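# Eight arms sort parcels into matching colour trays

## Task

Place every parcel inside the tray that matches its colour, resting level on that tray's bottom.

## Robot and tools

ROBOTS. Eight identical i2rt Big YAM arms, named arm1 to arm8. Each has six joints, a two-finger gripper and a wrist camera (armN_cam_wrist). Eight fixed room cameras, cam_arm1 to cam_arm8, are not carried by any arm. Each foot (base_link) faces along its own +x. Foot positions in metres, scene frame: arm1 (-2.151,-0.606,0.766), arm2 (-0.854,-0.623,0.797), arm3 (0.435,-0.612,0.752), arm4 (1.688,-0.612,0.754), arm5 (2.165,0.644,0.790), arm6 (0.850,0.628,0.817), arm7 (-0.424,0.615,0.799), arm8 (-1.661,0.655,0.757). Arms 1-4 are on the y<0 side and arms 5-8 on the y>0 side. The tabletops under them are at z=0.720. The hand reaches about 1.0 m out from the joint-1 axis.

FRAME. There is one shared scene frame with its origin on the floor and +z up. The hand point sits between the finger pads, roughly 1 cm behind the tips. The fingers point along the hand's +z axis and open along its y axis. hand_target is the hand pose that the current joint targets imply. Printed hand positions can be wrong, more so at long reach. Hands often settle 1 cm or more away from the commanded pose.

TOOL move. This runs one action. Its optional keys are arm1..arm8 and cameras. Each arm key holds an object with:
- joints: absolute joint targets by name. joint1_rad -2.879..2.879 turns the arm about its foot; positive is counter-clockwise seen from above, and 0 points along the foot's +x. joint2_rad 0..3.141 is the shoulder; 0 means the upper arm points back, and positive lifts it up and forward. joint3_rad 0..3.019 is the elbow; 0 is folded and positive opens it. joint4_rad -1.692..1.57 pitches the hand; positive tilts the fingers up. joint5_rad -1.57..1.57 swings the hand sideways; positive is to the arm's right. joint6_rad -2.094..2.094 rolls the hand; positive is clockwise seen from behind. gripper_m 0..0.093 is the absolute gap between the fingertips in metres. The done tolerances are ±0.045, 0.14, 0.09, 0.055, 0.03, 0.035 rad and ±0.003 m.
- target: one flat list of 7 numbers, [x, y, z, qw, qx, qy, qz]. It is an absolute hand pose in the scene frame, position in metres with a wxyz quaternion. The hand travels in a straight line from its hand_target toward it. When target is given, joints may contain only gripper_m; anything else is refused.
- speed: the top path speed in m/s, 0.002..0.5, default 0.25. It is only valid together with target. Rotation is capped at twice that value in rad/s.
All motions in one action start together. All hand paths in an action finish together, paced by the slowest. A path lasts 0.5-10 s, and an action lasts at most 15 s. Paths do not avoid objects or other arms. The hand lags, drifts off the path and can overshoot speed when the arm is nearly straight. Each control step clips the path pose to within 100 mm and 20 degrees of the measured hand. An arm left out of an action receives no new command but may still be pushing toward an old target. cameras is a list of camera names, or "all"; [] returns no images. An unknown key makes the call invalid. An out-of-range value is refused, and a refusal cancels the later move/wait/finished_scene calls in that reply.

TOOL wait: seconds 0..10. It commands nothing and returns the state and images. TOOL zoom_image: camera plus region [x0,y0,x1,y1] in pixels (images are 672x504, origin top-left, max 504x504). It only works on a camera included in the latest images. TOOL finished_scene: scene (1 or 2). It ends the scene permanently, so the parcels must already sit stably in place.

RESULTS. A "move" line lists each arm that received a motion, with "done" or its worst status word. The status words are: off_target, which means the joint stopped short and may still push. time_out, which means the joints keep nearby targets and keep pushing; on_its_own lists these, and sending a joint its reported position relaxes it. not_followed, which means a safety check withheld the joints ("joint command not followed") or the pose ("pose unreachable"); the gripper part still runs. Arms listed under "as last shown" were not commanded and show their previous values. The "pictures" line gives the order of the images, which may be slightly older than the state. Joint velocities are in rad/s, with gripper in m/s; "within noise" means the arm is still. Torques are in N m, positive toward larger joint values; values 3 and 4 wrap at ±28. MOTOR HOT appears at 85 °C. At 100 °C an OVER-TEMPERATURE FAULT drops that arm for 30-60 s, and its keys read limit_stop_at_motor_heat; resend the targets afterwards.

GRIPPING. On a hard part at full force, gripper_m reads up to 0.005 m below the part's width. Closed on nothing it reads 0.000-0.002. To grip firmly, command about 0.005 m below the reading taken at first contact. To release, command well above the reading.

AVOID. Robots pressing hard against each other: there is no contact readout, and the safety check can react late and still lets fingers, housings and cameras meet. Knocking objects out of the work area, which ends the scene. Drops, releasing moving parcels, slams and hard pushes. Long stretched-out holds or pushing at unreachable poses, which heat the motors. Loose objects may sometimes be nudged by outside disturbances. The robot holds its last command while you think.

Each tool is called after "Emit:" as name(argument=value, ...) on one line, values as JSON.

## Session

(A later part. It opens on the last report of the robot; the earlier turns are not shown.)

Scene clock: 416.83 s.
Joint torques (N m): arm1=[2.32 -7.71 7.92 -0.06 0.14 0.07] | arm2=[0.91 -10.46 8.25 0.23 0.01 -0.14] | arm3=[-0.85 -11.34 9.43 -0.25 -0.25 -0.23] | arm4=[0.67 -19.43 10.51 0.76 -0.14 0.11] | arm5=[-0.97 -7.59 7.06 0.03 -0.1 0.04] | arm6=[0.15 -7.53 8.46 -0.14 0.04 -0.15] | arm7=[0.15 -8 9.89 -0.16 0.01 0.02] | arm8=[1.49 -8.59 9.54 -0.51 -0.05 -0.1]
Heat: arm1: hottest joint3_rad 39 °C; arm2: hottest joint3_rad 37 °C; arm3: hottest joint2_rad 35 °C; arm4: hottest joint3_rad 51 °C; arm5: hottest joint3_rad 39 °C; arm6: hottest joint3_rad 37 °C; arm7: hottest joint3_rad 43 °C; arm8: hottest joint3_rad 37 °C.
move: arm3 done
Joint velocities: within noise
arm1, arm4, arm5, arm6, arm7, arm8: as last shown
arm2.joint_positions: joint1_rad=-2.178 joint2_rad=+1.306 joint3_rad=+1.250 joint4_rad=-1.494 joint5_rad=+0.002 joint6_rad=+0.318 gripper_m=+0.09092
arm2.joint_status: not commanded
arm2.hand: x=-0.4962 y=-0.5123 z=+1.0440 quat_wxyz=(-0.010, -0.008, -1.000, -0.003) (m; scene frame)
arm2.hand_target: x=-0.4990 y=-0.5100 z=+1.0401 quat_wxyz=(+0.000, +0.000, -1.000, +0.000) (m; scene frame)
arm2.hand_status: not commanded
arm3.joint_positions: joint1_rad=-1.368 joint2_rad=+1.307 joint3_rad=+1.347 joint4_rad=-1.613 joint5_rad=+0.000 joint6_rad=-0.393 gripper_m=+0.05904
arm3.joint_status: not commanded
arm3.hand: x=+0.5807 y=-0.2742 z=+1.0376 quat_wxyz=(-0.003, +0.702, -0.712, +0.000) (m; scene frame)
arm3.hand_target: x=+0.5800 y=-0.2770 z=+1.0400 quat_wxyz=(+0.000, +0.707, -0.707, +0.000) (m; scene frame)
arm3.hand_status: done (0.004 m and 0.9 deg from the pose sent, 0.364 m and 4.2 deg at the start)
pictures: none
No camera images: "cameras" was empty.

Emit:
move(arm3={"joints":{"joint6_rad":-1.35}}, arm4={"joints":{"gripper_m":0.091}}, cameras=[])

Emit:
move(arm3={"joints":{"joint1_rad":0.31}}, arm4={"target":[2.12,-1.181,0.90,0,0.4617,0.887,0],"speed":0.2}, cameras=[])

Emit:
move(arm3={"joints":{"joint6_rad":-0.3}}, arm4={"target":[1.907,-0.91,1.04,0,0.4617,0.887,0],"speed":0.3}, cameras=["cam_arm4"])

Emit:
move(arm3={"target":[-0.21,-0.42,0.89,0,1,0,0],"speed":0.3}, cameras=[])

Emit:
move(arm3={"target":[-0.21,-0.42,0.765,0,1,0,0],"speed":0.15}, cameras=[])

Emit:
move(arm3={"joints":{"gripper_m":0.091}}, cameras=["cam_arm7"])

Emit:
move(arm3={"target":[-0.21,-0.42,0.89,0,1,0,0],"speed":0.2}, cameras=[])

Emit:
move(arm3={"target":[0.077,-0.50,1.04,0,1,0,0],"speed":0.35}, cameras=[])

Emit:
move(arm2={"target":[-0.21,-0.42,0.89,0,0,1,0],"speed":0.3}, cameras=["arm2_cam_wrist"])

Scene clock: 440.13 s.
Joint torques (N m): arm1=[2.55 -7.3 8.08 -0.16 0.18 0.08] | arm2=[0.85 -10.4 8.25 0.23 0.01 -0.14] | arm3=[-0.79 -11.16 9.39 -0.28 -0.3 -0.22] | arm4=[0.67 -19.43 10.51 0.76 -0.14 0.11] | arm5=[-1.26 -7.71 7.05 -0.01 -0.11 0.03] | arm6=[0.15 -7.41 8.49 -0.16 0.04 -0.15] | arm7=[0.15 -8 9.89 -0.24 0.01 0.02] | arm8=[1.55 -8.64 9.51 -0.47 -0.04 -0.09]
Heat: arm1: hottest joint3_rad 38 °C; arm2: hottest joint3_rad 37 °C; arm3: hottest joint3_rad 35 °C; arm4: hottest joint3_rad 48 °C; arm5: hottest joint3_rad 39 °C; arm6: hottest joint3_rad 37 °C; arm7: hottest joint3_rad 43 °C; arm8: hottest joint3_rad 37 °C.
move: arm3 done; arm4 done
Joint velocities: within noise
arm1, arm2, arm5, arm6, arm7, arm8: as last shown
arm1.hand_target: x=-2.2871 y=-0.9499 z=+1.0402 quat_wxyz=(+0.000, -0.829, -0.559, +0.000) (m; scene frame)
arm3.joint_positions: joint1_rad=-1.368 joint2_rad=+1.307 joint3_rad=+1.347 joint4_rad=-1.613 joint5_rad=+0.000 joint6_rad=-1.333 gripper_m=+0.05899
arm3.joint_status: all done
arm3.hand: x=+0.5807 y=-0.2742 z=+1.0376 quat_wxyz=(-0.002, +0.948, -0.317, +0.002) (m; scene frame)
arm3.hand_target: x=+0.5800 y=-0.2770 z=+1.0400 quat_wxyz=(+0.000, +0.951, -0.310, +0.000) (m; scene frame)
arm3.hand_status: not commanded
arm4.joint_positions: joint1_rad=-1.880 joint2_rad=+2.376 joint3_rad=+2.161 joint4_rad=-1.349 joint5_rad=-0.013 joint6_rad=+0.037 gripper_m=+0.09091
arm4.joint_status: all done
arm4.hand: x=+2.1188 y=-1.1841 z=+0.7705 quat_wxyz=(-0.003, -0.464, -0.886, +0.003) (m; scene frame)
arm4.hand_target: x=+2.1276 y=-1.1797 z=+0.7553 quat_wxyz=(+0.000, -0.462, -0.887, +0.000) (m; scene frame)
arm4.hand_status: not commanded
pictures: none
No camera images: "cameras" was empty.

Scene clock: 442.10 s.
Joint torques (N m): arm1=[2.32 -7.41 7.98 -0.14 0.17 0.07] | arm2=[0.85 -10.46 8.25 0.23 0.01 -0.14] | arm3=[-0.44 -11.34 9.37 -0.32 -0.2 -0.21] | arm4=[-0.44 -18.9 14.76 -0.25 -0.14 0] | arm5=[-1.38 -7.41 7.05 -0.08 -0.06 -0.01] | arm6=[0.15 -7.47 8.49 -0.13 0.04 -0.15] | arm7=[-0.09 -8.06 9.83 -0.27 0 0.02] | arm8=[1.55 -8.88 9.51 -0.51 -0.05 -0.1]
Heat: arm1: hottest joint3_rad 38 °C; arm2: hottest joint3_rad 37 °C; arm3: hottest joint3_rad 35 °C; arm4: hottest joint3_rad 49 °C; arm5: hottest joint3_rad 39 °C; arm6: hottest joint3_rad 37 °C; arm7: hottest joint3_rad 43 °C; arm8: hottest joint3_rad 37 °C.
move: arm3 done; arm4 done
Joint velocities: within noise
arm1, arm2, arm5, arm6, arm7, arm8: as last shown
arm3.joint_positions: joint1_rad=+0.308 joint2_rad=+1.307 joint3_rad=+1.347 joint4_rad=-1.613 joint5_rad=-0.003 joint6_rad=-1.335 gripper_m=+0.05891
arm3.joint_status: all done
arm3.hand: x=+0.0809 y=-0.5031 z=+1.0334 quat_wxyz=(+0.001, +0.870, +0.493, +0.004) (m; scene frame)
arm3.hand_target: x=+0.0833 y=-0.5049 z=+1.0359 quat_wxyz=(+0.003, +0.865, +0.501, +0.005) (m; scene frame)
arm3.hand_status: not commanded
arm4.joint_positions: joint1_rad=-1.880 joint2_rad=+2.313 joint3_rad=+2.380 joint4_rad=-1.654 joint5_rad=-0.013 joint6_rad=+0.037 gripper_m=+0.09091
arm4.joint_status: not commanded
arm4.hand: x=+2.1132 y=-1.1734 z=+0.8976 quat_wxyz=(+0.007, -0.464, -0.886, -0.002) (m; scene frame)
arm4.hand_target: x=+2.1196 y=-1.1806 z=+0.8999 quat_wxyz=(-0.001, -0.462, -0.887, +0.000) (m; scene frame)
arm4.hand_status: done (0.010 m and 0.9 deg from the pose sent, 0.130 m and 0.5 deg at the start)
pictures: none
No camera images: "cameras" was empty.

Scene clock: 444.23 s.
Joint torques (N m): arm1=[2.43 -7.3 8.03 -0.13 0.17 0.05] | arm2=[0.91 -10.46 8.25 0.23 0.01 -0.14] | arm3=[-0.5 -11.58 9.42 -0.28 -0.14 0.14] | arm4=[-1.55 -7.41 9.66 -0.21 -0.14 -0.05] | arm5=[-0.5 -6.77 7.05 -0.2 -0.12 0.07] | arm6=[0.15 -7.53 8.49 -0.14 0.04 -0.15] | arm7=[0.03 -8 9.84 -0.27 0 0.02] | arm8=[1.67 -8.53 9.5 -0.49 -0.04 -0.07]
Heat: arm1: hottest joint3_rad 38 °C; arm2: hottest joint3_rad 37 °C; arm3: hottest joint2_rad 34 °C; arm4: hottest joint3_rad 48 °C; arm5: hottest joint3_rad 39 °C; arm6: hottest joint3_rad 37 °C; arm7: hottest joint3_rad 43 °C; arm8: hottest joint3_rad 37 °C.
move: arm3 done; arm4 done
Joint velocities: within noise
arm1, arm2, arm5, arm6, arm7: as last shown
arm3.joint_positions: joint1_rad=+0.308 joint2_rad=+1.307 joint3_rad=+1.347 joint4_rad=-1.613 joint5_rad=-0.003 joint6_rad=-0.316 gripper_m=+0.05899
arm3.joint_status: all done
arm3.hand: x=+0.0809 y=-0.5031 z=+1.0334 quat_wxyz=(-0.001, +1.000, +0.006, +0.004) (m; scene frame)
arm3.hand_target: x=+0.0833 y=-0.5049 z=+1.0359 quat_wxyz=(+0.000, +1.000, +0.000, +0.006) (m; scene frame)
arm3.hand_status: not commanded
arm4.joint_positions: joint1_rad=-1.892 joint2_rad=+1.302 joint3_rad=+1.364 joint4_rad=-1.607 joint5_rad=-0.013 joint6_rad=+0.014 gripper_m=+0.09091
arm4.joint_status: not commanded
arm4.hand: x=+1.9134 y=-0.9098 z=+1.0453 quat_wxyz=(-0.011, -0.459, -0.888, +0.007) (m; scene frame)
arm4.hand_target: x=+1.9071 y=-0.9099 z=+1.0402 quat_wxyz=(+0.000, -0.462, -0.887, +0.000) (m; scene frame)
arm4.hand_status: done (0.008 m and 1.5 deg from the pose sent, 0.363 m and 1.0 deg at the start)
arm8.joint_positions: joint1_rad=+0.307 joint2_rad=+1.309 joint3_rad=+1.355 joint4_rad=-1.598 joint5_rad=-0.002 joint6_rad=-0.297 gripper_m=+0.09093
arm8.joint_status: not commanded
arm8.hand: x=-1.7720 y=+0.2967 z=+1.0437 quat_wxyz=(-0.006, -0.708, -0.706, +0.008) (m; scene frame)
arm8.hand_target: x=-1.7729 y=+0.3000 z=+1.0401 quat_wxyz=(+0.000, -0.707, -0.707, +0.000) (m; scene frame)
arm8.hand_status: not commanded
pictures: cam_arm4

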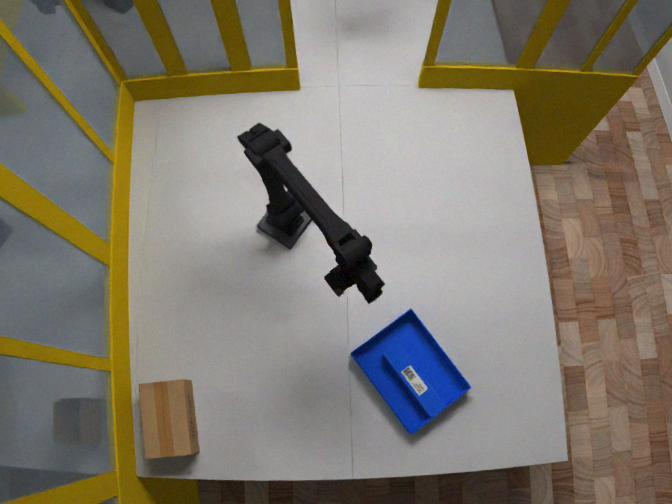

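Scene clock: 446.43 s.
Joint torques (N m): arm1=[2.14 -7.59 7.95 -0.16 0.18 0.08] | arm2=[0.85 -10.46 8.27 0.23 0.01 -0.14] | arm3=[0.21 -23.65 14.34 -0.27 -0.3 0.12] | arm4=[-1.55 -7.41 9.66 -0.21 -0.14 -0.03] | arm5=[-1.08 -7.47 7.2 -0.09 -0.1 0.02] | arm6=[0.15 -7.47 8.49 -0.13 0.03 -0.15] | arm7=[0.09 -7.94 9.83 -0.24 0.02 0.03] | arm8=[1.49 -8.7 9.52 -0.58 -0.05 -0.07]
Heat: arm1: hottest joint3_rad 38 °C; arm2: hottest joint3_rad 37 °C; arm3: hottest joint3_rad 35 °C; arm4: hottest joint3_rad 48 °C; arm5: hottest joint3_rad 39 °C; arm6: hottest joint3_rad 37 °C; arm7: hottest joint3_rad 43 °C; arm8: hottest joint3_rad 37 °C.
move: arm3 off_target
Joint velocities: arm1=[within noise] | arm2=[0.005 -0.005 0.017 0.007 -0.154 0.066 0] | arm3=[within noise] | arm4=[within noise] | arm5=[within noise] | arm6=[within noise] | arm7=[within noise] | arm8=[within noise]
arm1, arm2, arm4, arm6, arm7, arm8: as last shown
arm3.joint_positions: joint1_rad=+0.308 joint2_rad=+2.158 joint3_rad=+2.046 joint4_rad=-1.500 joint5_rad=-0.004 joint6_rad=-0.307 gripper_m=+0.05899
arm3.joint_status: not commanded
arm3.hand: x=-0.1932 y=-0.4164 z=+0.8690 quat_wxyz=(+0.005, +1.000, +0.002, +0.022) (m; scene frame)
arm3.hand_target: x=-0.2088 y=-0.4204 z=+0.8903 quat_wxyz=(+0.000, +1.000, +0.000, -0.001) (m; scene frame)
arm3.hand_status: off_target (0.027 m and 2.6 deg from the pose sent, 0.335 m and 0.9 deg at the start)
arm5.joint_positions: joint1_rad=+1.478 joint2_rad=+1.315 joint3_rad=+1.273 joint4_rad=-1.511 joint5_rad=+0.000 joint6_rad=-0.366 gripper_m=+0.09088
arm5.joint_status: not commanded
arm5.hand: x=+2.0326 y=+0.2884 z=+1.0396 quat_wxyz=(+0.003, +0.703, +0.711, -0.004) (m; scene frame)
arm5.hand_target: x=+2.0320 y=+0.2900 z=+1.0400 quat_wxyz=(+0.000, +0.707, +0.707, +0.000) (m; scene frame)
arm5.hand_status: not commanded
pictures: none
No camera images: "cameras" was empty.

Scene clock: 447.93 s.
Joint torques (N m): arm1=[2.61 -7.3 7.94 -0.1 0.18 0.07] | arm2=[0.91 -10.46 8.25 0.23 0.01 -0.14] | arm3=[0.21 -23.88 9.18 0.61 -0.25 0.13] | arm4=[-1.55 -7.41 9.66 -0.21 -0.14 -0.03] | arm5=[-1.08 -7.41 7.15 0.01 -0.11 0] | arm6=[0.15 -7.41 8.49 -0.14 0.04 -0.15] | arm7=[0.15 -7.94 9.88 -0.24 0.01 0.02] | arm8=[1.49 -8.7 9.54 -0.53 -0.04 -0.07]
Heat: arm1: hottest joint3_rad 38 °C; arm2: hottest joint3_rad 37 °C; arm3: hottest joint3_rad 35 °C; arm4: hottest joint3_rad 48 °C; arm5: hottest joint3_rad 39 °C; arm6: hottest joint3_rad 37 °C; arm7: hottest joint3_rad 43 °C; arm8: hottest joint3_rad 37 °C.
move: arm3 done
Joint velocities: within noise
arm1.joint_positions: joint1_rad=-1.526 joint2_rad=+1.305 joint3_rad=+1.333 joint4_rad=-1.574 joint5_rad=+0.004 joint6_rad=+0.010 gripper_m=+0.09089
arm1.joint_status: not commanded
arm1.hand: x=-2.2926 y=-0.9520 z=+1.0480 quat_wxyz=(-0.011, -0.830, -0.557, +0.013) (m; scene frame)
arm1.hand_target: x=-2.2871 y=-0.9499 z=+1.0402 quat_wxyz=(+0.000, -0.829, -0.559, +0.000) (m; scene frame)
arm1.hand_status: not commanded
arm2, arm4, arm5, arm6, arm8: as last shown
arm3.joint_positions: joint1_rad=+0.308 joint2_rad=+2.236 joint3_rad=+1.908 joint4_rad=-1.253 joint5_rad=-0.004 joint6_rad=-0.306 gripper_m=+0.05899
arm3.joint_status: not commanded
arm3.hand: x=-0.2026 y=-0.4127 z=+0.7667 quat_wxyz=(+0.001, +1.000, +0.001, +0.007) (m; scene frame)
arm3.hand_target: x=-0.2098 y=-0.4200 z=+0.7651 quat_wxyz=(+0.000, +1.000, +0.000, +0.000) (m; scene frame)
arm3.hand_status: done (0.010 m and 0.8 deg from the pose sent, 0.105 m and 2.6 deg at the start)
arm7.joint_positions: joint1_rad=+0.335 joint2_rad=+1.294 joint3_rad=+1.254 joint4_rad=-1.489 joint5_rad=-0.002 joint6_rad=-0.289 gripper_m=+0.09110
arm7.joint_status: not commanded
arm7.hand: x=-0.0652 y=+0.5016 z=+1.0513 quat_wxyz=(-0.020, -0.008, -1.000, +0.004) (m; scene frame)
arm7.hand_target: x=-0.0677 y=+0.5037 z=+1.0476 quat_wxyz=(-0.010, -0.001, -1.000, +0.002) (m; scene frame)
arm7.hand_status: not commanded
pictures: none
No camera images: "cameras" was empty.

Scene clock: 448.57 s.
Joint torques (N m): arm1=[2.02 -7.3 8.01 -0.16 0.19 0.09] | arm2=[0.85 -10.46 8.25 0.23 0.01 -0.14] | arm3=[0.38 -23.94 9.18 0.58 -0.26 0.12] | arm4=[-1.55 -7.41 9.66 -0.2 -0.14 -0.03] | arm5=[-0.91 -6.83 7.05 -0.16 -0.11 0.09] | arm6=[0.09 -7.47 8.49 -0.16 0.04 -0.15] | arm7=[-0.03 -8.12 9.87 -0.23 0 0.02] | arm8=[1.49 -8.53 9.54 -0.46 -0.05 -0.08]
Heat: arm1: hottest joint3_rad 38 °C; arm2: hottest joint3_rad 37 °C; arm3: hottest joint3_rad 35 °C; arm4: hottest joint3_rad 48 °C; arm5: hottest joint3_rad 39 °C; arm6: hottest joint3_rad 37 °C; arm7: hottest joint3_rad 43 °C; arm8: hottest joint3_rad 37 °C.
move: arm3 done
Joint velocities: within noise
arm1, arm2, arm4, arm5, arm6, arm7, arm8: as last shown
arm3.joint_positions: joint1_rad=+0.308 joint2_rad=+2.236 joint3_rad=+1.908 joint4_rad=-1.253 joint5_rad=-0.004 joint6_rad=-0.306 gripper_m=+0.09088
arm3.joint_status: all done
arm3.hand: x=-0.2026 y=-0.4127 z=+0.7667 quat_wxyz=(+0.001, +1.000, +0.001, +0.007) (m; scene frame)
arm3.hand_target: x=-0.2098 y=-0.4200 z=+0.7651 quat_wxyz=(+0.000, +1.000, +0.000, +0.000) (m; scene frame)
arm3.hand_status: not commanded
pictures: cam_arm7

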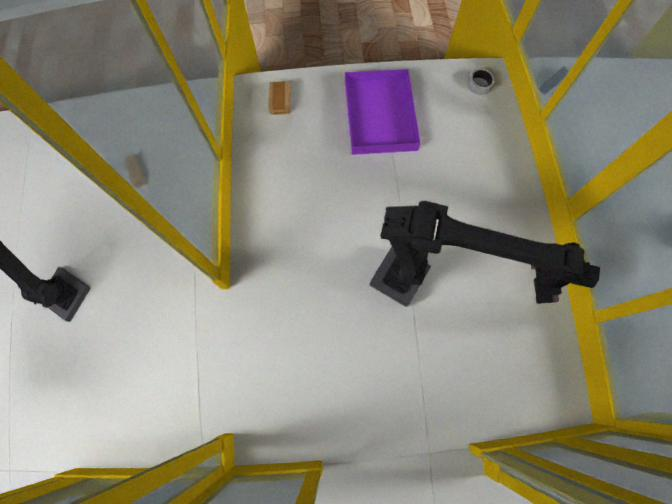

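Scene clock: 450.10 s.
Joint torques (N m): arm1=[2.49 -7.3 8.06 -0.05 0.16 0.06] | arm2=[0.91 -10.46 8.25 0.21 0.01 -0.14] | arm3=[0.15 -24 14.02 -0.38 -0.26 0.1] | arm4=[-1.55 -7.41 9.66 -0.21 -0.14 -0.03] | arm5=[-1.38 -7 7.01 -0.08 -0.09 0.01] | arm6=[0.15 -7.47 8.46 -0.13 0.04 -0.15] | arm7=[0.15 -7.94 9.85 -0.25 0.02 0.02] | arm8=[1.55 -8.82 9.5 -0.51 -0.06 -0.09]
Heat: arm1: hottest joint3_rad 38 °C; arm2: hottest joint3_rad 37 °C; arm3: hottest joint3_rad 35 °C; arm4: hottest joint3_rad 48 °C; arm5: hottest joint3_rad 39 °C; arm6: hottest joint3_rad 37 °C; arm7: hottest joint3_rad 43 °C; arm8: hottest joint3_rad 37 °C.
move: arm3 off_target
Joint velocities: within noise
arm1, arm2, arm4, arm5, arm7, arm8: as last shown
arm3.joint_positions: joint1_rad=+0.308 joint2_rad=+2.170 joint3_rad=+2.050 joint4_rad=-1.500 joint5_rad=-0.004 joint6_rad=-0.306 gripper_m=+0.09097
arm3.joint_status: not commanded
arm3.hand: x=-0.1940 y=-0.4162 z=+0.8627 quat_wxyz=(+0.007, +1.000, +0.001, +0.026) (m; scene frame)
arm3.hand_target: x=-0.2087 y=-0.4204 z=+0.8901 quat_wxyz=(+0.000, +1.000, +0.000, -0.001) (m; scene frame)
arm3.hand_status: off_target (0.032 m and 3.0 deg from the pose sent, 0.124 m and 0.8 deg at the start; pose on its path clipped on 3 of 46 steps)
arm6.joint_positions: joint1_rad=-1.187 joint2_rad=+1.316 joint3_rad=+1.185 joint4_rad=-1.443 joint5_rad=-0.001 joint6_rad=-0.219 gripper_m=+0.09089
arm6.joint_status: not commanded
arm6.hand: x=+0.7642 y=+0.2686 z=+1.0357 quat_wxyz=(+0.001, -0.713, -0.701, -0.001) (m; scene frame)
arm6.hand_target: x=+0.7680 y=+0.2700 z=+1.0400 quat_wxyz=(+0.000, -0.707, -0.707, +0.000) (m; scene frame)
arm6.hand_status: not commanded
pictures: none
No camera images: "cameras" was empty.

Scene clock: 451.93 s.
Joint torques (N m): arm1=[2.37 -7.36 7.97 -0.12 0.17 0.06] | arm2=[0.91 -10.46 8.25 0.23 0.01 -0.14] | arm3=[-1.32 -11.81 9.28 -0.25 -0.25 -0.1] | arm4=[-1.55 -7.41 9.66 -0.2 -0.14 -0.03] | arm5=[-1.08 -7.3 7.05 -0.14 -0.09 0.05] | arm6=[0.15 -7.53 8.47 -0.16 0.04 -0.15] | arm7=[0.03 -8 9.87 -0.21 0 0.02] | arm8=[1.67 -8.47 9.58 -0.47 -0.04 -0.08]
Heat: arm1: hottest joint3_rad 38 °C; arm2: hottest joint3_rad 37 °C; arm3: hottest joint3_rad 35 °C; arm4: hottest joint3_rad 48 °C; arm5: hottest joint3_rad 39 °C; arm6: hottest joint3_rad 37 °C; arm7: hottest joint3_rad 43 °C; arm8: hottest joint3_rad 37 °C.
move: arm3 done
Joint velocities: within noise
arm1, arm4, arm5, arm6, arm7, arm8: as last shown
arm2.joint_positions: joint1_rad=-2.178 joint2_rad=+1.306 joint3_rad=+1.250 joint4_rad=-1.494 joint5_rad=+0.002 joint6_rad=+0.318 gripper_m=+0.09092
arm2.joint_status: not commanded
arm2.hand: x=-0.4962 y=-0.5123 z=+1.0440 quat_wxyz=(-0.010, -0.008, -1.000, -0.003) (m; scene frame)
arm2.hand_target: x=-0.4990 y=-0.5100 z=+1.0401 quat_wxyz=(+0.000, +0.000, -1.000, +0.000) (m; scene frame)
arm2.hand_status: not commanded
arm3.joint_positions: joint1_rad=+0.308 joint2_rad=+1.321 joint3_rad=+1.371 joint4_rad=-1.612 joint5_rad=-0.004 joint6_rad=-0.306 gripper_m=+0.09097
arm3.joint_status: not commanded
arm3.hand: x=+0.0732 y=-0.5010 z=+1.0377 quat_wxyz=(-0.002, +1.000, +0.001, -0.002) (m; scene frame)
arm3.hand_target: x=+0.0770 y=-0.5000 z=+1.0399 quat_wxyz=(+0.000, +1.000, +0.000, +0.000) (m; scene frame)
arm3.hand_status: done (0.005 m and 0.4 deg from the pose sent, 0.335 m and 3.0 deg at the start)
pictures: none
No camera images: "cameras" was empty.

Scene clock: 454.10 s.
Joint torques (N m): arm1=[2.49 -7.47 8.02 -0.1 0.18 0.09] | arm2=[0.62 -24.23 11.7 0.2 0.02 -0.18] | arm3=[-1.26 -11.75 9.29 -0.27 -0.24 -0.1] | arm4=[-1.55 -7.41 9.66 -0.2 -0.14 -0.03] | arm5=[-1.14 -7.41 7.2 -0.01 -0.05 0] | arm6=[0.15 -7.53 8.49 -0.13 0.04 -0.15] | arm7=[0.03 -7.94 9.85 -0.18 0.01 0.02] | arm8=[1.73 -8.7 9.58 -0.46 -0.05 -0.1]
Heat: arm1: hottest joint3_rad 38 °C; arm2: hottest joint3_rad 38 °C; arm3: hottest joint3_rad 35 °C; arm4: hottest joint3_rad 48 °C; arm5: hottest joint3_rad 39 °C; arm6: hottest joint3_rad 37 °C; arm7: hottest joint3_rad 43 °C; arm8: hottest joint3_rad 37 °C.
move: arm2 off_target
Joint velocities: within noise
arm1, arm3, arm4, arm5, arm6, arm7, arm8: as last shown
arm2.joint_positions: joint1_rad=-2.178 joint2_rad=+2.176 joint3_rad=+1.988 joint4_rad=-1.402 joint5_rad=+0.002 joint6_rad=+0.318 gripper_m=+0.09092
arm2.joint_status: not commanded
arm2.hand: x=-0.2203 y=-0.4260 z=+0.8832 quat_wxyz=(+0.009, -0.008, -1.000, +0.003) (m; scene frame)
arm2.hand_target: x=-0.2106 y=-0.4201 z=+0.8901 quat_wxyz=(+0.000, +0.000, -1.000, +0.000) (m; scene frame)
arm2.hand_status: off_target (0.014 m and 1.4 deg from the pose sent, 0.338 m and 1.5 deg at the start)
pictures: arm2_cam_wrist
camera_calibration:
arm2_cam_wrist: T_world_to_cam=[[-0.02075, -0.999604, 0.019028, -0.448409], [-0.800997, 0.0280108, 0.598013, -0.688275], [-0.598309, -0.00283258, -0.801261, 0.695199], [0, 0, 0, 1]] pos_world=[-0.144667, -0.426983, 0.977165]

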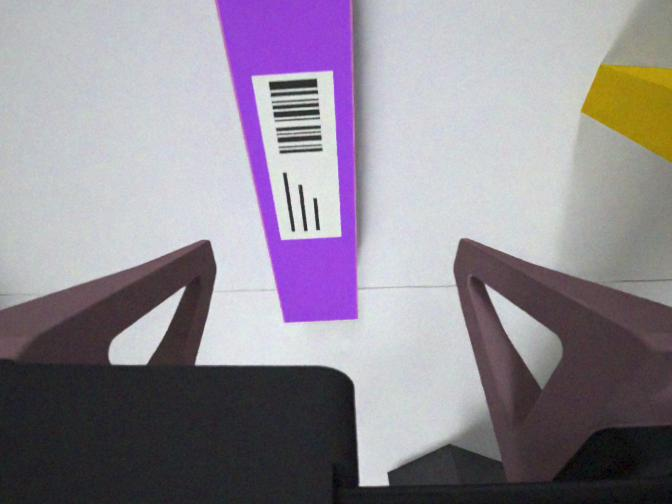

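Emit:
move(arm2={"target":[-0.222,-0.408,0.765,0,0,1,0],"speed":0.15}, arm7={"joints":{"joint1_rad":-1.04,"joint6_rad":-0.107}}, cameras=[])

Emit:
move(arm2={"joints":{"gripper_m":0.045}}, cameras=[])

Emit:
move(arm2={"target":[-0.222,-0.412,0.89,0,0,1,0],"speed":0.2}, cameras=["arm2_cam_wrist"])

Emit:
move(arm2={"target":[-0.499,-0.51,1.04,0,0,1,0],"speed":0.3}, cameras=[])

Emit:
move(arm2={"joints":{"joint6_rad":-1.35}}, cameras=["cam_arm7"])

Emit:
move(arm2={"joints":{"joint1_rad":-1.44}}, cameras=["cam_arm2"])

Emit:
move(arm2={"joints":{"joint6_rad":-0.53}}, cameras=[])

Emit:
move(arm2={"target":[-0.49,0.0,0.9,0,0.7071,-0.7071,0],"speed":0.3}, cameras=["cam_arm2"])

Scene clock: 483.83 s.
Joint torques (N m): arm1=[2.43 -7.53 8.02 -0.17 0.16 0.08] | arm2=[0.73 -24.59 7.91 0.92 0.01 0.04] | arm3=[-1.2 -11.75 9.33 -0.27 -0.24 -0.1] | arm4=[-1.55 -7.41 9.66 -0.2 -0.14 -0.03] | arm5=[-0.56 -7.82 7.05 -0.03 -0.1 0.06] | arm6=[0.09 -7.47 8.49 -0.14 0.04 -0.15] | arm7=[-0.85 -8 9.88 -0.23 -0.06 0.2] | arm8=[1.67 -8.53 9.51 -0.53 -0.06 -0.09]
Heat: arm1: hottest joint3_rad 38 °C; arm2: hottest joint3_rad 41 °C; arm3: hottest joint3_rad 34 °C; arm4: hottest joint3_rad 46 °C; arm5: hottest joint3_rad 39 °C; arm6: hottest joint3_rad 37 °C; arm7: hottest joint3_rad 43 °C; arm8: hottest joint3_rad 37 °C.
move: arm2 done; arm7 done
Joint velocities: within noise
arm1, arm3, arm4, arm5, arm6, arm8: as last shown
arm2.joint_positions: joint1_rad=-2.159 joint2_rad=+2.268 joint3_rad=+1.848 joint4_rad=-1.151 joint5_rad=+0.002 joint6_rad=+0.318 gripper_m=+0.09092
arm2.joint_status: not commanded
arm2.hand: x=-0.2227 y=-0.4131 z=+0.7726 quat_wxyz=(+0.001, +0.002, -1.000, +0.000) (m; scene frame)
arm2.hand_target: x=-0.2221 y=-0.4082 z=+0.7649 quat_wxyz=(+0.000, +0.000, -1.000, +0.000) (m; scene frame)
arm2.hand_status: done (0.009 m and 0.2 deg from the pose sent, 0.120 m and 1.4 deg at the start)
arm4.hand_target: x=+1.9071 y=-0.9098 z=+1.0402 quat_wxyz=(+0.000, -0.462, -0.887, +0.000) (m; scene frame)
arm7.joint_positions: joint1_rad=-1.035 joint2_rad=+1.294 joint3_rad=+1.254 joint4_rad=-1.489 joint5_rad=+0.000 joint6_rad=-0.115 gripper_m=+0.09110
arm7.joint_status: all done
arm7.hand: x=-0.4627 y=+0.2406 z=+1.0508 quat_wxyz=(-0.012, -0.703, -0.711, +0.015) (m; scene frame)
arm7.hand_target: x=-0.4645 y=+0.2438 z=+1.0470 quat_wxyz=(-0.006, -0.708, -0.706, +0.008) (m; scene frame)
arm7.hand_status: not commanded
pictures: none
No camera images: "cameras" was empty.

Scene clock: 484.43 s.
Joint torques (N m): arm1=[2.61 -7.53 8.05 -0.14 0.17 0.09] | arm2=[0.79 -24.64 7.92 0.92 0.02 0.04] | arm3=[-1.14 -11.69 9.28 -0.23 -0.24 -0.08] | arm4=[-1.55 -7.41 9.66 -0.2 -0.14 -0.03] | arm5=[-1.26 -7.41 6.89 -0.02 -0.08 0.07] | arm6=[0.09 -7.53 8.49 -0.14 0.04 -0.15] | arm7=[-0.67 -8.12 9.87 -0.2 -0.06 0.19] | arm8=[1.55 -8.82 9.54 -0.47 -0.05 -0.1]
Heat: arm1: hottest joint3_rad 38 °C; arm2: hottest joint3_rad 41 °C; arm3: hottest joint3_rad 34 °C; arm4: hottest joint3_rad 46 °C; arm5: hottest joint3_rad 39 °C; arm6: hottest joint3_rad 37 °C; arm7: hottest joint3_rad 43 °C; arm8: hottest joint3_rad 37 °C.
move: arm2 off_target
Joint velocities: within noise
arm1, arm3, arm5, arm6, arm7: as last shown
arm2.joint_positions: joint1_rad=-2.159 joint2_rad=+2.268 joint3_rad=+1.848 joint4_rad=-1.151 joint5_rad=+0.001 joint6_rad=+0.318 gripper_m=+0.05859
arm2.joint_status: gripper_m off_target (ended at +0.05862, target +0.04500)
arm2.hand: x=-0.2227 y=-0.4130 z=+0.7726 quat_wxyz=(+0.001, +0.002, -1.000, +0.000) (m; scene frame)
arm2.hand_target: x=-0.2222 y=-0.4082 z=+0.7649 quat_wxyz=(+0.000, +0.000, -1.000, +0.000) (m; scene frame)
arm2.hand_status: not commanded
arm4.joint_positions: joint1_rad=-1.892 joint2_rad=+1.302 joint3_rad=+1.364 joint4_rad=-1.607 joint5_rad=-0.013 joint6_rad=+0.014 gripper_m=+0.09091
arm4.joint_status: not commanded
arm4.hand: x=+1.9134 y=-0.9098 z=+1.0453 quat_wxyz=(-0.011, -0.459, -0.888, +0.007) (m; scene frame)
arm4.hand_target: x=+1.9071 y=-0.9098 z=+1.0402 quat_wxyz=(+0.000, -0.462, -0.887, +0.000) (m; scene frame)
arm4.hand_status: not commanded
arm8.joint_positions: joint1_rad=+0.307 joint2_rad=+1.309 joint3_rad=+1.355 joint4_rad=-1.598 joint5_rad=-0.002 joint6_rad=-0.297 gripper_m=+0.09093
arm8.joint_status: not commanded
arm8.hand: x=-1.7720 y=+0.2967 z=+1.0437 quat_wxyz=(-0.006, -0.708, -0.706, +0.008) (m; scene frame)
arm8.hand_target: x=-1.7729 y=+0.3000 z=+1.0401 quat_wxyz=(+0.000, -0.707, -0.707, +0.000) (m; scene frame)
arm8.hand_status: not commanded
pictures: none
No camera images: "cameras" was empty.

Scene clock: 485.90 s.
Joint torques (N m): arm1=[2.32 -7.24 8.02 -0.02 0.17 0.09] | arm2=[0.67 -24.29 11.38 0.13 0.02 -0.01] | arm3=[-1.26 -11.93 9.28 -0.25 -0.24 -0.1] | arm4=[-1.55 -7.41 9.66 -0.21 -0.14 -0.03] | arm5=[-0.73 -7.3 7.15 -0.08 -0.07 0.03] | arm6=[0.09 -7.47 8.49 -0.14 0.04 -0.15] | arm7=[-0.91 -8.12 9.88 -0.21 -0.06 0.19] | arm8=[1.49 -8.59 9.54 -0.5 -0.06 -0.09]
Heat: arm1: hottest joint3_rad 38 °C; arm2: hottest joint3_rad 41 °C; arm3: hottest joint3_rad 34 °C; arm4: hottest joint3_rad 46 °C; arm5: hottest joint3_rad 39 °C; arm6: hottest joint3_rad 37 °C; arm7: hottest joint3_rad 43 °C; arm8: hottest joint3_rad 37 °C.
move: arm2 off_target
Joint velocities: arm1=[within noise] | arm2=[within noise] | arm3=[within noise] | arm4=[within noise] | arm5=[within noise] | arm6=[within noise] | arm7=[within noise] | arm8=[-0.005 -0.044 -0.007 -0.007 0.095 -0.066 0]
arm1, arm3, arm4, arm6, arm7, arm8: as last shown
arm2.joint_positions: joint1_rad=-2.159 joint2_rad=+2.154 joint3_rad=+1.944 joint4_rad=-1.381 joint5_rad=+0.001 joint6_rad=+0.318 gripper_m=+0.05859
arm2.joint_status: not commanded
arm2.hand: x=-0.2320 y=-0.4162 z=+0.8815 quat_wxyz=(+0.009, +0.002, -1.000, +0.003) (m; scene frame)
arm2.hand_target: x=-0.2223 y=-0.4122 z=+0.8902 quat_wxyz=(-0.001, +0.000, -1.000, +0.000) (m; scene frame)
arm2.hand_status: off_target (0.014 m and 1.2 deg from the pose sent, 0.117 m and 0.2 deg at the start)
arm5.joint_positions: joint1_rad=+1.478 joint2_rad=+1.315 joint3_rad=+1.273 joint4_rad=-1.511 joint5_rad=+0.000 joint6_rad=-0.366 gripper_m=+0.09088
arm5.joint_status: not commanded
arm5.hand: x=+2.0326 y=+0.2884 z=+1.0396 quat_wxyz=(+0.003, +0.703, +0.711, -0.004) (m; scene frame)
arm5.hand_target: x=+2.0320 y=+0.2900 z=+1.0400 quat_wxyz=(+0.000, +0.707, +0.707, +0.000) (m; scene frame)
arm5.hand_status: not commanded
pictures: arm2_cam_wrist
camera_calibration:
arm2_cam_wrist: T_world_to_cam=[[-0.00129083, -0.99982, 0.0189037, -0.43429], [-0.800897, 0.0123532, 0.598674, -0.703935], [-0.5988, -0.0143671, -0.800769, 0.681555], [0, 0, 0, 1]] pos_world=[-0.156225, -0.415724, 0.975406]

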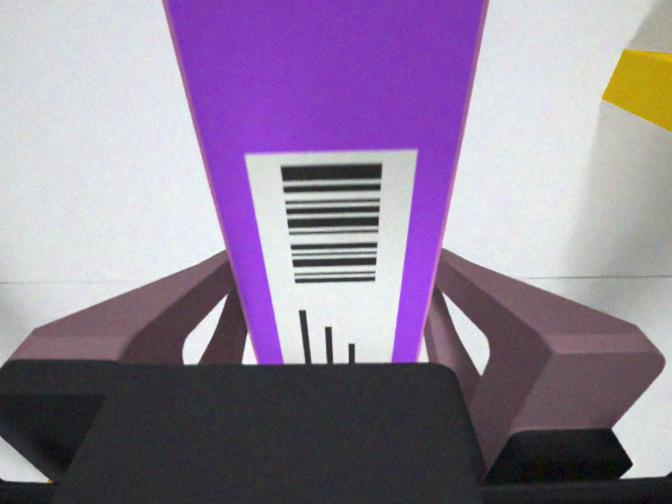

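Scene clock: 487.87 s.
Joint torques (N m): arm1=[2.37 -7.53 7.95 -0.08 0.16 0.08] | arm2=[-0.44 -10.7 8.39 0.21 0.02 -0.14] | arm3=[-1.2 -11.69 9.31 -0.25 -0.24 -0.09] | arm4=[-1.55 -7.41 9.66 -0.2 -0.14 -0.03] | arm5=[-1.2 -7.18 7.09 -0.08 -0.11 0.02] | arm6=[0.09 -7.59 8.5 -0.13 0.04 -0.15] | arm7=[-0.62 -7.82 9.88 -0.27 -0.05 0.19] | arm8=[1.49 -8.53 9.5 -0.55 -0.05 -0.09]
Heat: arm1: hottest joint3_rad 38 °C; arm2: hottest joint3_rad 41 °C; arm3: hottest joint3_rad 34 °C; arm4: hottest joint3_rad 46 °C; arm5: hottest joint3_rad 39 °C; arm6: hottest joint3_rad 37 °C; arm7: hottest joint3_rad 43 °C; arm8: hottest joint3_rad 37 °C.
move: arm2 done
Joint velocities: within noise
arm1.joint_positions: joint1_rad=-1.526 joint2_rad=+1.305 joint3_rad=+1.333 joint4_rad=-1.574 joint5_rad=+0.004 joint6_rad=+0.010 gripper_m=+0.09089
arm1.joint_status: not commanded
arm1.hand: x=-2.2926 y=-0.9520 z=+1.0480 quat_wxyz=(-0.011, -0.830, -0.557, +0.013) (m; scene frame)
arm1.hand_target: x=-2.2871 y=-0.9499 z=+1.0402 quat_wxyz=(+0.000, -0.829, -0.559, +0.000) (m; scene frame)
arm1.hand_status: not commanded
arm2.joint_positions: joint1_rad=-2.162 joint2_rad=+1.309 joint3_rad=+1.248 joint4_rad=-1.494 joint5_rad=+0.001 joint6_rad=+0.318 gripper_m=+0.05859
arm2.joint_status: not commanded
arm2.hand: x=-0.4982 y=-0.5066 z=+1.0424 quat_wxyz=(-0.008, +0.000, -1.000, -0.002) (m; scene frame)
arm2.hand_target: x=-0.4990 y=-0.5099 z=+1.0401 quat_wxyz=(+0.000, +0.000, -1.000, +0.000) (m; scene frame)
arm2.hand_status: done (0.004 m and 0.9 deg from the pose sent, 0.324 m and 1.2 deg at the start)
arm3, arm4, arm5, arm6, arm7, arm8: as last shown
pictures: none
No camera images: "cameras" was empty.

Scene clock: 490.20 s.
Joint torques (N m): arm1=[2.32 -7.3 8.05 -0.1 0.16 0.07] | arm2=[-0.44 -10.64 8.32 0.16 -0.11 -0.22] | arm3=[-1.26 -11.69 9.32 -0.24 -0.25 -0.1] | arm4=[-1.55 -7.41 9.66 -0.21 -0.14 -0.03] | arm5=[-1.08 -7.59 7.09 -0.17 -0.07 0.07] | arm6=[0.21 -7.53 8.49 -0.13 0.04 -0.15] | arm7=[-0.85 -7.94 9.88 -0.23 -0.06 0.19] | arm8=[1.38 -8.59 9.5 -0.47 -0.05 -0.08]
Heat: arm1: hottest joint3_rad 37 °C; arm2: hottest joint3_rad 41 °C; arm3: hottest joint3_rad 34 °C; arm4: hottest joint3_rad 46 °C; arm5: hottest joint3_rad 39 °C; arm6: hottest joint3_rad 37 °C; arm7: hottest joint3_rad 43 °C; arm8: hottest joint3_rad 37 °C.
move: arm2 done
Joint velocities: within noise
arm1, arm3, arm4, arm5, arm6, arm7, arm8: as last shown
arm2.joint_positions: joint1_rad=-2.163 joint2_rad=+1.309 joint3_rad=+1.248 joint4_rad=-1.494 joint5_rad=+0.001 joint6_rad=-1.336 gripper_m=+0.05858
arm2.joint_status: all done
arm2.hand: x=-0.4981 y=-0.5067 z=+1.0424 quat_wxyz=(-0.007, +0.736, -0.677, +0.004) (m; scene frame)
arm2.hand_target: x=-0.4990 y=-0.5100 z=+1.0401 quat_wxyz=(+0.000, +0.738, -0.675, +0.000) (m; scene frame)
arm2.hand_status: not commanded
pictures: cam_arm7

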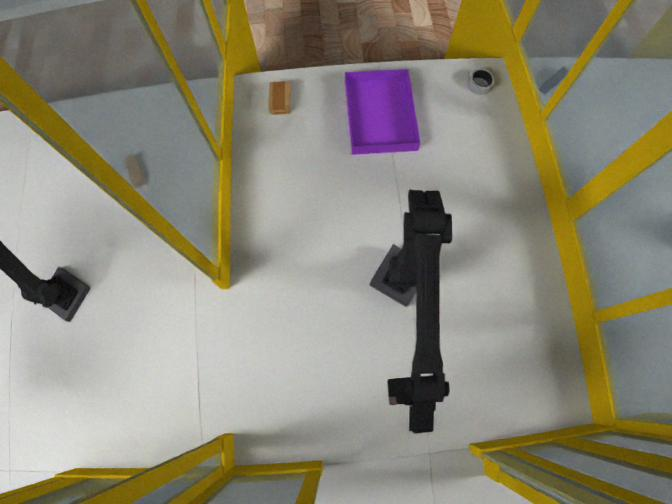

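Scene clock: 491.60 s.
Joint torques (N m): arm1=[2.67 -7.47 7.99 -0.12 0.17 0.06] | arm2=[0.62 -10.64 8.31 0.14 -0.1 -0.19] | arm3=[-1.26 -11.69 9.32 -0.27 -0.24 -0.1] | arm4=[-1.55 -7.41 9.66 -0.21 -0.14 -0.03] | arm5=[-1.14 -7.77 7.06 -0.09 -0.1 0.01] | arm6=[0.15 -7.41 8.47 -0.13 0.04 -0.15] | arm7=[-0.79 -8 9.91 -0.23 -0.06 0.2] | arm8=[1.61 -8.7 9.52 -0.54 -0.03 -0.11]
Heat: arm1: hottest joint3_rad 37 °C; arm2: hottest joint3_rad 41 °C; arm3: hottest joint3_rad 33 °C; arm4: hottest joint3_rad 46 °C; arm5: hottest joint3_rad 39 °C; arm6: hottest joint3_rad 37 °C; arm7: hottest joint3_rad 43 °C; arm8: hottest joint3_rad 37 °C.
move: arm2 done
Joint velocities: within noise
arm1, arm3, arm4, arm5, arm7, arm8: as last shown
arm2.joint_positions: joint1_rad=-1.445 joint2_rad=+1.309 joint3_rad=+1.248 joint4_rad=-1.494 joint5_rad=+0.001 joint6_rad=-1.336 gripper_m=+0.05858
arm2.joint_status: all done
arm2.hand: x=-0.6627 y=-0.3013 z=+1.0427 quat_wxyz=(-0.008, +0.927, -0.375, +0.001) (m; scene frame)
arm2.hand_target: x=-0.6652 y=-0.3019 z=+1.0404 quat_wxyz=(+0.000, +0.930, -0.367, +0.000) (m; scene frame)
arm2.hand_status: not commanded
arm6.joint_positions: joint1_rad=-1.187 joint2_rad=+1.316 joint3_rad=+1.185 joint4_rad=-1.443 joint5_rad=-0.001 joint6_rad=-0.219 gripper_m=+0.09089
arm6.joint_status: not commanded
arm6.hand: x=+0.7642 y=+0.2686 z=+1.0357 quat_wxyz=(+0.001, -0.713, -0.701, -0.001) (m; scene frame)
arm6.hand_target: x=+0.7680 y=+0.2700 z=+1.0400 quat_wxyz=(+0.000, -0.707, -0.707, +0.000) (m; scene frame)
arm6.hand_status: not commanded
pictures: cam_arm2

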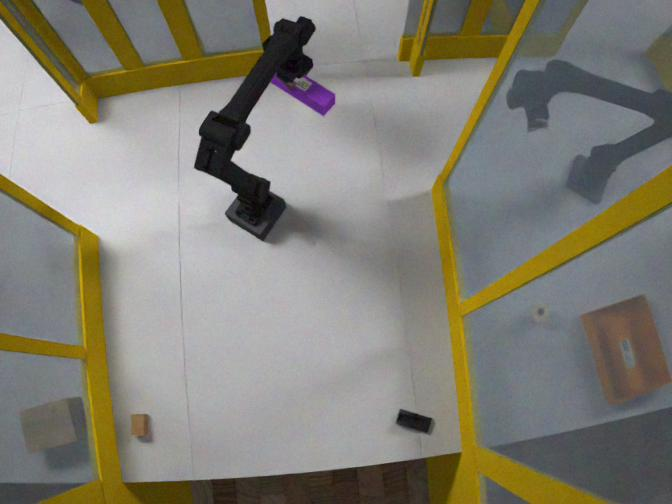

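Scene clock: 493.47 s.
Joint torques (N m): arm1=[2.55 -7.47 8.01 -0.06 0.19 0.08] | arm2=[0.67 -10.7 8.36 0.2 -0.05 0.07] | arm3=[-1.26 -11.69 9.29 -0.25 -0.24 -0.09] | arm4=[-1.55 -7.41 9.66 -0.2 -0.14 -0.03] | arm5=[-0.91 -7 7.13 -0.1 -0.07 0.02] | arm6=[0.21 -7.53 8.49 -0.14 0.04 -0.15] | arm7=[-0.79 -8.06 9.87 -0.29 -0.05 0.21] | arm8=[1.44 -8.53 9.52 -0.51 -0.05 -0.08]
Heat: arm1: hottest joint3_rad 37 °C; arm2: hottest joint3_rad 40 °C; arm3: hottest joint3_rad 33 °C; arm4: hottest joint3_rad 46 °C; arm5: hottest joint3_rad 39 °C; arm6: hottest joint3_rad 37 °C; arm7: hottest joint3_rad 43 °C; arm8: hottest joint3_rad 37 °C.
move: arm2 done
Joint velocities: within noise
arm1, arm4, arm5, arm6, arm7, arm8: as last shown
arm2.joint_positions: joint1_rad=-1.445 joint2_rad=+1.309 joint3_rad=+1.248 joint4_rad=-1.494 joint5_rad=+0.001 joint6_rad=-0.544 gripper_m=+0.05862
arm2.joint_status: all done
arm2.hand: x=-0.6627 y=-0.3013 z=+1.0427 quat_wxyz=(-0.008, +0.710, -0.704, -0.002) (m; scene frame)
arm2.hand_target: x=-0.6652 y=-0.3019 z=+1.0404 quat_wxyz=(+0.000, +0.707, -0.707, +0.000) (m; scene frame)
arm2.hand_status: not commanded
arm3.joint_positions: joint1_rad=+0.308 joint2_rad=+1.321 joint3_rad=+1.371 joint4_rad=-1.612 joint5_rad=-0.004 joint6_rad=-0.306 gripper_m=+0.09097
arm3.joint_status: not commanded
arm3.hand: x=+0.0732 y=-0.5010 z=+1.0377 quat_wxyz=(-0.002, +1.000, +0.001, -0.002) (m; scene frame)
arm3.hand_target: x=+0.0770 y=-0.5000 z=+1.0399 quat_wxyz=(+0.000, +1.000, +0.000, +0.000) (m; scene frame)
arm3.hand_status: not commanded
pictures: none
No camera images: "cameras" was empty.

Scene clock: 495.93 s.
Joint torques (N m): arm1=[2.55 -7.53 8.08 -0.08 0.19 0.09] | arm2=[0.73 -25.88 12.22 0.08 -0.07 0.07] | arm3=[-1.26 -11.58 9.29 -0.24 -0.25 -0.09] | arm4=[-1.55 -7.41 9.66 -0.21 -0.14 -0.03] | arm5=[-1.03 -7.82 7.02 0.06 -0.08 0.06] | arm6=[0.15 -7.47 8.49 -0.14 0.03 -0.15] | arm7=[-0.85 -8 9.89 -0.21 -0.05 0.2] | arm8=[1.49 -8.76 9.52 -0.51 -0.05 -0.09]
Heat: arm1: hottest joint3_rad 37 °C; arm2: hottest joint3_rad 41 °C; arm3: hottest joint3_rad 33 °C; arm4: hottest joint3_rad 46 °C; arm5: hottest joint3_rad 39 °C; arm6: hottest joint3_rad 37 °C; arm7: hottest joint3_rad 43 °C; arm8: hottest joint3_rad 37 °C.
move: arm2 off_target
Joint velocities: within noise
arm1, arm3, arm4, arm5, arm6, arm7, arm8: as last shown
arm2.joint_positions: joint1_rad=-1.445 joint2_rad=+2.340 joint3_rad=+2.312 joint4_rad=-1.559 joint5_rad=+0.001 joint6_rad=-0.541 gripper_m=+0.05862
arm2.joint_status: not commanded
arm2.hand: x=-0.4909 y=-0.0111 z=+0.8962 quat_wxyz=(+0.008, +0.709, -0.705, +0.002) (m; scene frame)
arm2.hand_target: x=-0.4903 y=-0.0005 z=+0.8999 quat_wxyz=(-0.001, +0.707, -0.707, +0.000) (m; scene frame)
arm2.hand_status: off_target (0.012 m and 1.0 deg from the pose sent, 0.375 m and 1.1 deg at the start)
pictures: cam_arm2

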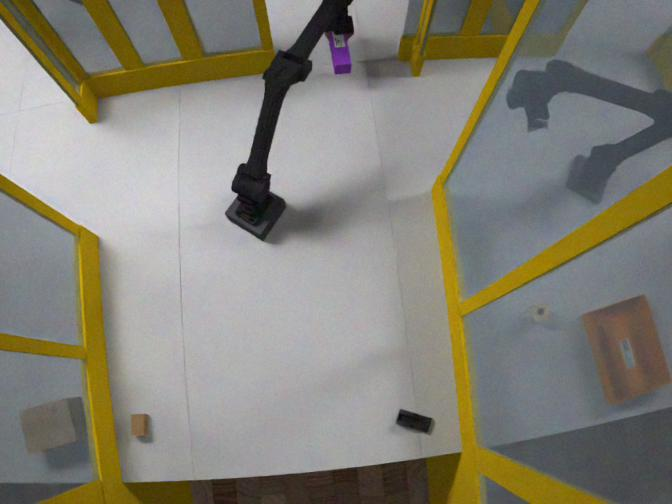

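Emit:
move(arm2={"target":[-0.49,0.0,0.76,0,0.7071,-0.7071,0],"speed":0.17}, cameras=[])

Emit:
move(arm2={"joints":{"gripper_m":0.091}}, cameras=[])

Emit:
move(arm2={"target":[-0.49,0.0,0.9,0,0.7071,-0.7071,0],"speed":0.2}, cameras=[])

Emit:
move(arm2={"target":[-0.667,-0.304,1.04,0,0.7071,-0.7071,0],"speed":0.35}, cameras=[])

Emit:
move(arm7={"target":[-0.49,0.01,0.89,0,0.7071,0.7071,0],"speed":0.3}, cameras=["arm7_cam_wrist"])

Scene clock: 507.37 s.
Joint torques (N m): arm1=[2.2 -7.47 8.01 -0.16 0.18 0.07] | arm2=[0.62 -25.88 8.55 1.02 -0.13 0.06] | arm3=[-1.14 -11.75 9.31 -0.24 -0.25 -0.1] | arm4=[-1.55 -7.41 9.66 -0.21 -0.14 -0.03] | arm5=[-1.08 -7.36 7.17 -0.01 -0.07 0.03] | arm6=[0.15 -7.47 8.47 -0.16 0.04 -0.16] | arm7=[-0.79 -8.06 9.88 -0.25 -0.05 0.21] | arm8=[1.67 -8.7 9.52 -0.5 -0.05 -0.09]
Heat: arm1: hottest joint3_rad 37 °C; arm2: hottest joint3_rad 43 °C; arm3: hottest joint3_rad 33 °C; arm4: hottest joint3_rad 46 °C; arm5: hottest joint3_rad 39 °C; arm6: hottest joint3_rad 37 °C; arm7: hottest joint3_rad 43 °C; arm8: hottest joint3_rad 37 °C.
move: arm2 off_target
Joint velocities: within noise
arm1, arm3, arm4, arm5, arm6, arm8: as last shown
arm2.joint_positions: joint1_rad=-1.443 joint2_rad=+2.422 joint3_rad=+2.141 joint4_rad=-1.286 joint5_rad=+0.003 joint6_rad=-0.541 gripper_m=+0.05863
arm2.joint_status: not commanded
arm2.hand: x=-0.4877 y=-0.0039 z=+0.7754 quat_wxyz=(-0.003, +0.710, -0.705, +0.000) (m; scene frame)
arm2.hand_target: x=-0.4902 y=-0.0005 z=+0.7602 quat_wxyz=(+0.000, +0.707, -0.707, +0.000) (m; scene frame)
arm2.hand_status: off_target (0.016 m and 0.5 deg from the pose sent, 0.137 m and 1.0 deg at the start)
arm7.joint_positions: joint1_rad=-1.035 joint2_rad=+1.294 joint3_rad=+1.254 joint4_rad=-1.489 joint5_rad=+0.000 joint6_rad=-0.115 gripper_m=+0.09110
arm7.joint_status: not commanded
arm7.hand: x=-0.4627 y=+0.2406 z=+1.0508 quat_wxyz=(-0.012, -0.703, -0.711, +0.015) (m; scene frame)
arm7.hand_target: x=-0.4645 y=+0.2438 z=+1.0470 quat_wxyz=(-0.006, -0.708, -0.706, +0.008) (m; scene frame)
arm7.hand_status: not commanded
pictures: none
No camera images: "cameras" was empty.

Scene clock: 508.00 s.
Joint torques (N m): arm1=[2.26 -7.71 7.92 -0.03 0.18 0.06] | arm2=[0.62 -25.93 8.57 0.92 -0.13 0.05] | arm3=[-1.2 -11.75 9.29 -0.25 -0.24 -0.09] | arm4=[-1.55 -7.41 9.66 -0.2 -0.14 -0.03] | arm5=[-0.85 -7.3 6.98 -0.03 -0.05 0.03] | arm6=[0.21 -7.53 8.5 -0.16 0.04 -0.15] | arm7=[-0.73 -8.06 9.87 -0.23 -0.06 0.2] | arm8=[1.79 -8.82 9.48 -0.55 -0.06 -0.1]
Heat: arm1: hottest joint3_rad 37 °C; arm2: hottest joint3_rad 43 °C; arm3: hottest joint3_rad 33 °C; arm4: hottest joint3_rad 46 °C; arm5: hottest joint3_rad 39 °C; arm6: hottest joint3_rad 37 °C; arm7: hottest joint3_rad 43 °C; arm8: hottest joint3_rad 37 °C.
move: arm2 done
Joint velocities: within noise
arm1, arm3, arm5, arm6, arm7: as last shown
arm2.joint_positions: joint1_rad=-1.443 joint2_rad=+2.423 joint3_rad=+2.141 joint4_rad=-1.284 joint5_rad=+0.003 joint6_rad=-0.540 gripper_m=+0.09082
arm2.joint_status: all done
arm2.hand: x=-0.4874 y=-0.0034 z=+0.7749 quat_wxyz=(-0.003, +0.710, -0.705, +0.000) (m; scene frame)
arm2.hand_target: x=-0.4902 y=-0.0004 z=+0.7601 quat_wxyz=(+0.000, +0.707, -0.707, +0.000) (m; scene frame)
arm2.hand_status: not commanded
arm4.joint_positions: joint1_rad=-1.892 joint2_rad=+1.302 joint3_rad=+1.364 joint4_rad=-1.607 joint5_rad=-0.013 joint6_rad=+0.014 gripper_m=+0.09091
arm4.joint_status: not commanded
arm4.hand: x=+1.9134 y=-0.9098 z=+1.0453 quat_wxyz=(-0.011, -0.459, -0.888, +0.007) (m; scene frame)
arm4.hand_target: x=+1.9071 y=-0.9098 z=+1.0402 quat_wxyz=(+0.000, -0.462, -0.887, +0.000) (m; scene frame)
arm4.hand_status: not commanded
arm8.joint_positions: joint1_rad=+0.307 joint2_rad=+1.309 joint3_rad=+1.355 joint4_rad=-1.598 joint5_rad=-0.002 joint6_rad=-0.297 gripper_m=+0.09093
arm8.joint_status: not commanded
arm8.hand: x=-1.7720 y=+0.2967 z=+1.0437 quat_wxyz=(-0.006, -0.708, -0.706, +0.008) (m; scene frame)
arm8.hand_target: x=-1.7729 y=+0.3000 z=+1.0401 quat_wxyz=(+0.000, -0.707, -0.707, +0.000) (m; scene frame)
arm8.hand_status: not commanded
pictures: none
No camera images: "cameras" was empty.

Scene clock: 509.57 s.
Joint torques (N m): arm1=[2.08 -7.71 8.08 -0.17 0.16 0.07] | arm2=[0.67 -25.76 11.92 0.2 -0.13 0.06] | arm3=[-1.14 -11.75 9.32 -0.25 -0.24 -0.09] | arm4=[-1.55 -7.41 9.66 -0.2 -0.14 -0.03] | arm5=[-1.08 -7.59 6.97 -0.06 -0.08 0.05] | arm6=[0.15 -7.53 8.46 -0.14 0.04 -0.15] | arm7=[-0.85 -7.82 9.85 -0.27 -0.06 0.19] | arm8=[1.55 -8.76 9.57 -0.58 -0.05 -0.1]
Heat: arm1: hottest joint3_rad 37 °C; arm2: hottest joint3_rad 43 °C; arm3: hottest joint3_rad 33 °C; arm4: hottest joint3_rad 46 °C; arm5: hottest joint3_rad 39 °C; arm6: hottest joint3_rad 37 °C; arm7: hottest joint3_rad 43 °C; arm8: hottest joint3_rad 37 °C.
move: arm2 done
Joint velocities: within noise
arm1, arm3, arm4, arm6, arm7, arm8: as last shown
arm2.joint_positions: joint1_rad=-1.443 joint2_rad=+2.340 joint3_rad=+2.317 joint4_rad=-1.560 joint5_rad=+0.003 joint6_rad=-0.540 gripper_m=+0.09092
arm2.joint_status: not commanded
arm2.hand: x=-0.4910 y=-0.0097 z=+0.8983 quat_wxyz=(+0.006, +0.710, -0.705, +0.002) (m; scene frame)
arm2.hand_target: x=-0.4902 y=-0.0004 z=+0.8999 quat_wxyz=(-0.001, +0.707, -0.707, +0.000) (m; scene frame)
arm2.hand_status: done (0.010 m and 0.8 deg from the pose sent, 0.125 m and 0.6 deg at the start)
arm5.joint_positions: joint1_rad=+1.478 joint2_rad=+1.315 joint3_rad=+1.273 joint4_rad=-1.511 joint5_rad=+0.000 joint6_rad=-0.366 gripper_m=+0.09088
arm5.joint_status: not commanded
arm5.hand: x=+2.0326 y=+0.2884 z=+1.0396 quat_wxyz=(+0.003, +0.703, +0.711, -0.004) (m; scene frame)
arm5.hand_target: x=+2.0320 y=+0.2900 z=+1.0400 quat_wxyz=(+0.000, +0.707, +0.707, +0.000) (m; scene frame)
arm5.hand_status: not commanded
pictures: none
No camera images: "cameras" was empty.

Scene clock: 511.57 s.
Joint torques (N m): arm1=[2.43 -7.47 7.97 -0.06 0.16 0.07] | arm2=[0.62 -10.29 8.27 0.23 -0.12 0.05] | arm3=[-1.14 -11.69 9.29 -0.25 -0.25 -0.09] | arm4=[-1.55 -7.41 9.66 -0.2 -0.14 -0.03] | arm5=[-1.49 -6.71 7.1 -0.1 -0.07 0.05] | arm6=[0.15 -7.41 8.49 -0.16 0.04 -0.15] | arm7=[-0.85 -7.94 9.88 -0.2 -0.05 0.19] | arm8=[1.44 -8.7 9.57 -0.51 -0.05 -0.09]
Heat: arm1: hottest joint3_rad 37 °C; arm2: hottest joint3_rad 43 °C; arm3: hottest joint3_rad 33 °C; arm4: hottest joint3_rad 46 °C; arm5: hottest joint3_rad 39 °C; arm6: hottest joint3_rad 37 °C; arm7: hottest joint3_rad 43 °C; arm8: hottest joint3_rad 37 °C.
move: arm2 done
Joint velocities: within noise
arm1.joint_positions: joint1_rad=-1.526 joint2_rad=+1.305 joint3_rad=+1.333 joint4_rad=-1.574 joint5_rad=+0.004 joint6_rad=+0.010 gripper_m=+0.09089
arm1.joint_status: not commanded
arm1.hand: x=-2.2926 y=-0.9520 z=+1.0480 quat_wxyz=(-0.011, -0.830, -0.557, +0.013) (m; scene frame)
arm1.hand_target: x=-2.2871 y=-0.9499 z=+1.0402 quat_wxyz=(+0.000, -0.829, -0.559, +0.000) (m; scene frame)
arm1.hand_status: not commanded
arm2.joint_positions: joint1_rad=-1.443 joint2_rad=+1.299 joint3_rad=+1.243 joint4_rad=-1.495 joint5_rad=+0.003 joint6_rad=-0.540 gripper_m=+0.09092
arm2.joint_status: not commanded
arm2.hand: x=-0.6643 y=-0.3035 z=+1.0439 quat_wxyz=(-0.010, +0.710, -0.705, -0.002) (m; scene frame)
arm2.hand_target: x=-0.6670 y=-0.3040 z=+1.0401 quat_wxyz=(+0.000, +0.707, -0.707, +0.000) (m; scene frame)
arm2.hand_status: done (0.005 m and 1.2 deg from the pose sent, 0.371 m and 0.8 deg at the start)
arm3, arm4, arm5, arm6, arm7, arm8: as last shown
pictures: none
No camera images: "cameras" was empty.

Scene clock: 513.50 s.
Joint torques (N m): arm1=[2.55 -7.65 7.95 -0.18 0.18 0.08] | arm2=[0.62 -10.34 8.25 0.23 -0.12 0.06] | arm3=[-1.26 -11.69 9.29 -0.25 -0.24 -0.09] | arm4=[-1.49 -7.41 9.66 -0.21 -0.14 -0.03] | arm5=[-0.97 -7.82 7.15 0.02 -0.09 0.03] | arm6=[0.15 -7.53 8.5 -0.14 0.04 -0.16] | arm7=[-0.85 -15.56 14.57 -0.39 -0.09 0.18] | arm8=[1.61 -8.47 9.55 -0.53 -0.05 -0.11]
Heat: arm1: hottest joint3_rad 37 °C; arm2: hottest joint3_rad 43 °C; arm3: hottest joint3_rad 33 °C; arm4: hottest joint3_rad 46 °C; arm5: hottest joint3_rad 39 °C; arm6: hottest joint3_rad 37 °C; arm7: hottest joint3_rad 44 °C; arm8: hottest joint3_rad 37 °C.
move: arm7 off_target
Joint velocities: within noise
arm1, arm2, arm3, arm4, arm5, arm6, arm8: as last shown
arm4.hand: x=+1.9134 y=-0.9098 z=+1.0453 quat_wxyz=(-0.011, -0.459, -0.889, +0.007) (m; scene frame)
arm7.joint_positions: joint1_rad=-1.035 joint2_rad=+1.986 joint3_rad=+1.650 joint4_rad=-1.267 joint5_rad=+0.000 joint6_rad=-0.115 gripper_m=+0.09110
arm7.joint_status: not commanded
arm7.hand: x=-0.4849 y=+0.0283 z=+0.8757 quat_wxyz=(+0.011, -0.703, -0.711, -0.013) (m; scene frame)
arm7.hand_target: x=-0.4901 y=+0.0110 z=+0.8904 quat_wxyz=(+0.000, -0.707, -0.707, +0.001) (m; scene frame)
arm7.hand_status: off_target (0.024 m and 2.1 deg from the pose sent, 0.282 m and 2.3 deg at the start)
pictures: arm7_cam_wrist
camera_calibration:
arm7_cam_wrist: T_world_to_cam=[[-0.999577, -0.0275064, 0.0094014, -0.495313], [-0.0164178, 0.80111, 0.598292, -0.548238], [-0.0239884, 0.597885, -0.801223, 0.794362], [0, 0, 0, 1]] pos_world=[-0.485049, -0.0493631, 0.969124]

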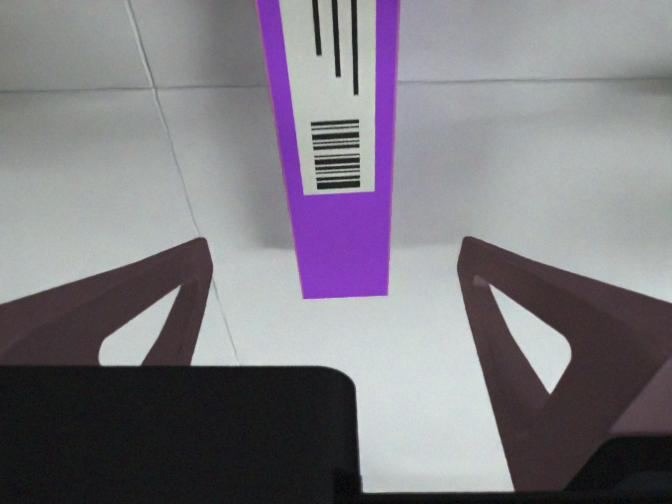

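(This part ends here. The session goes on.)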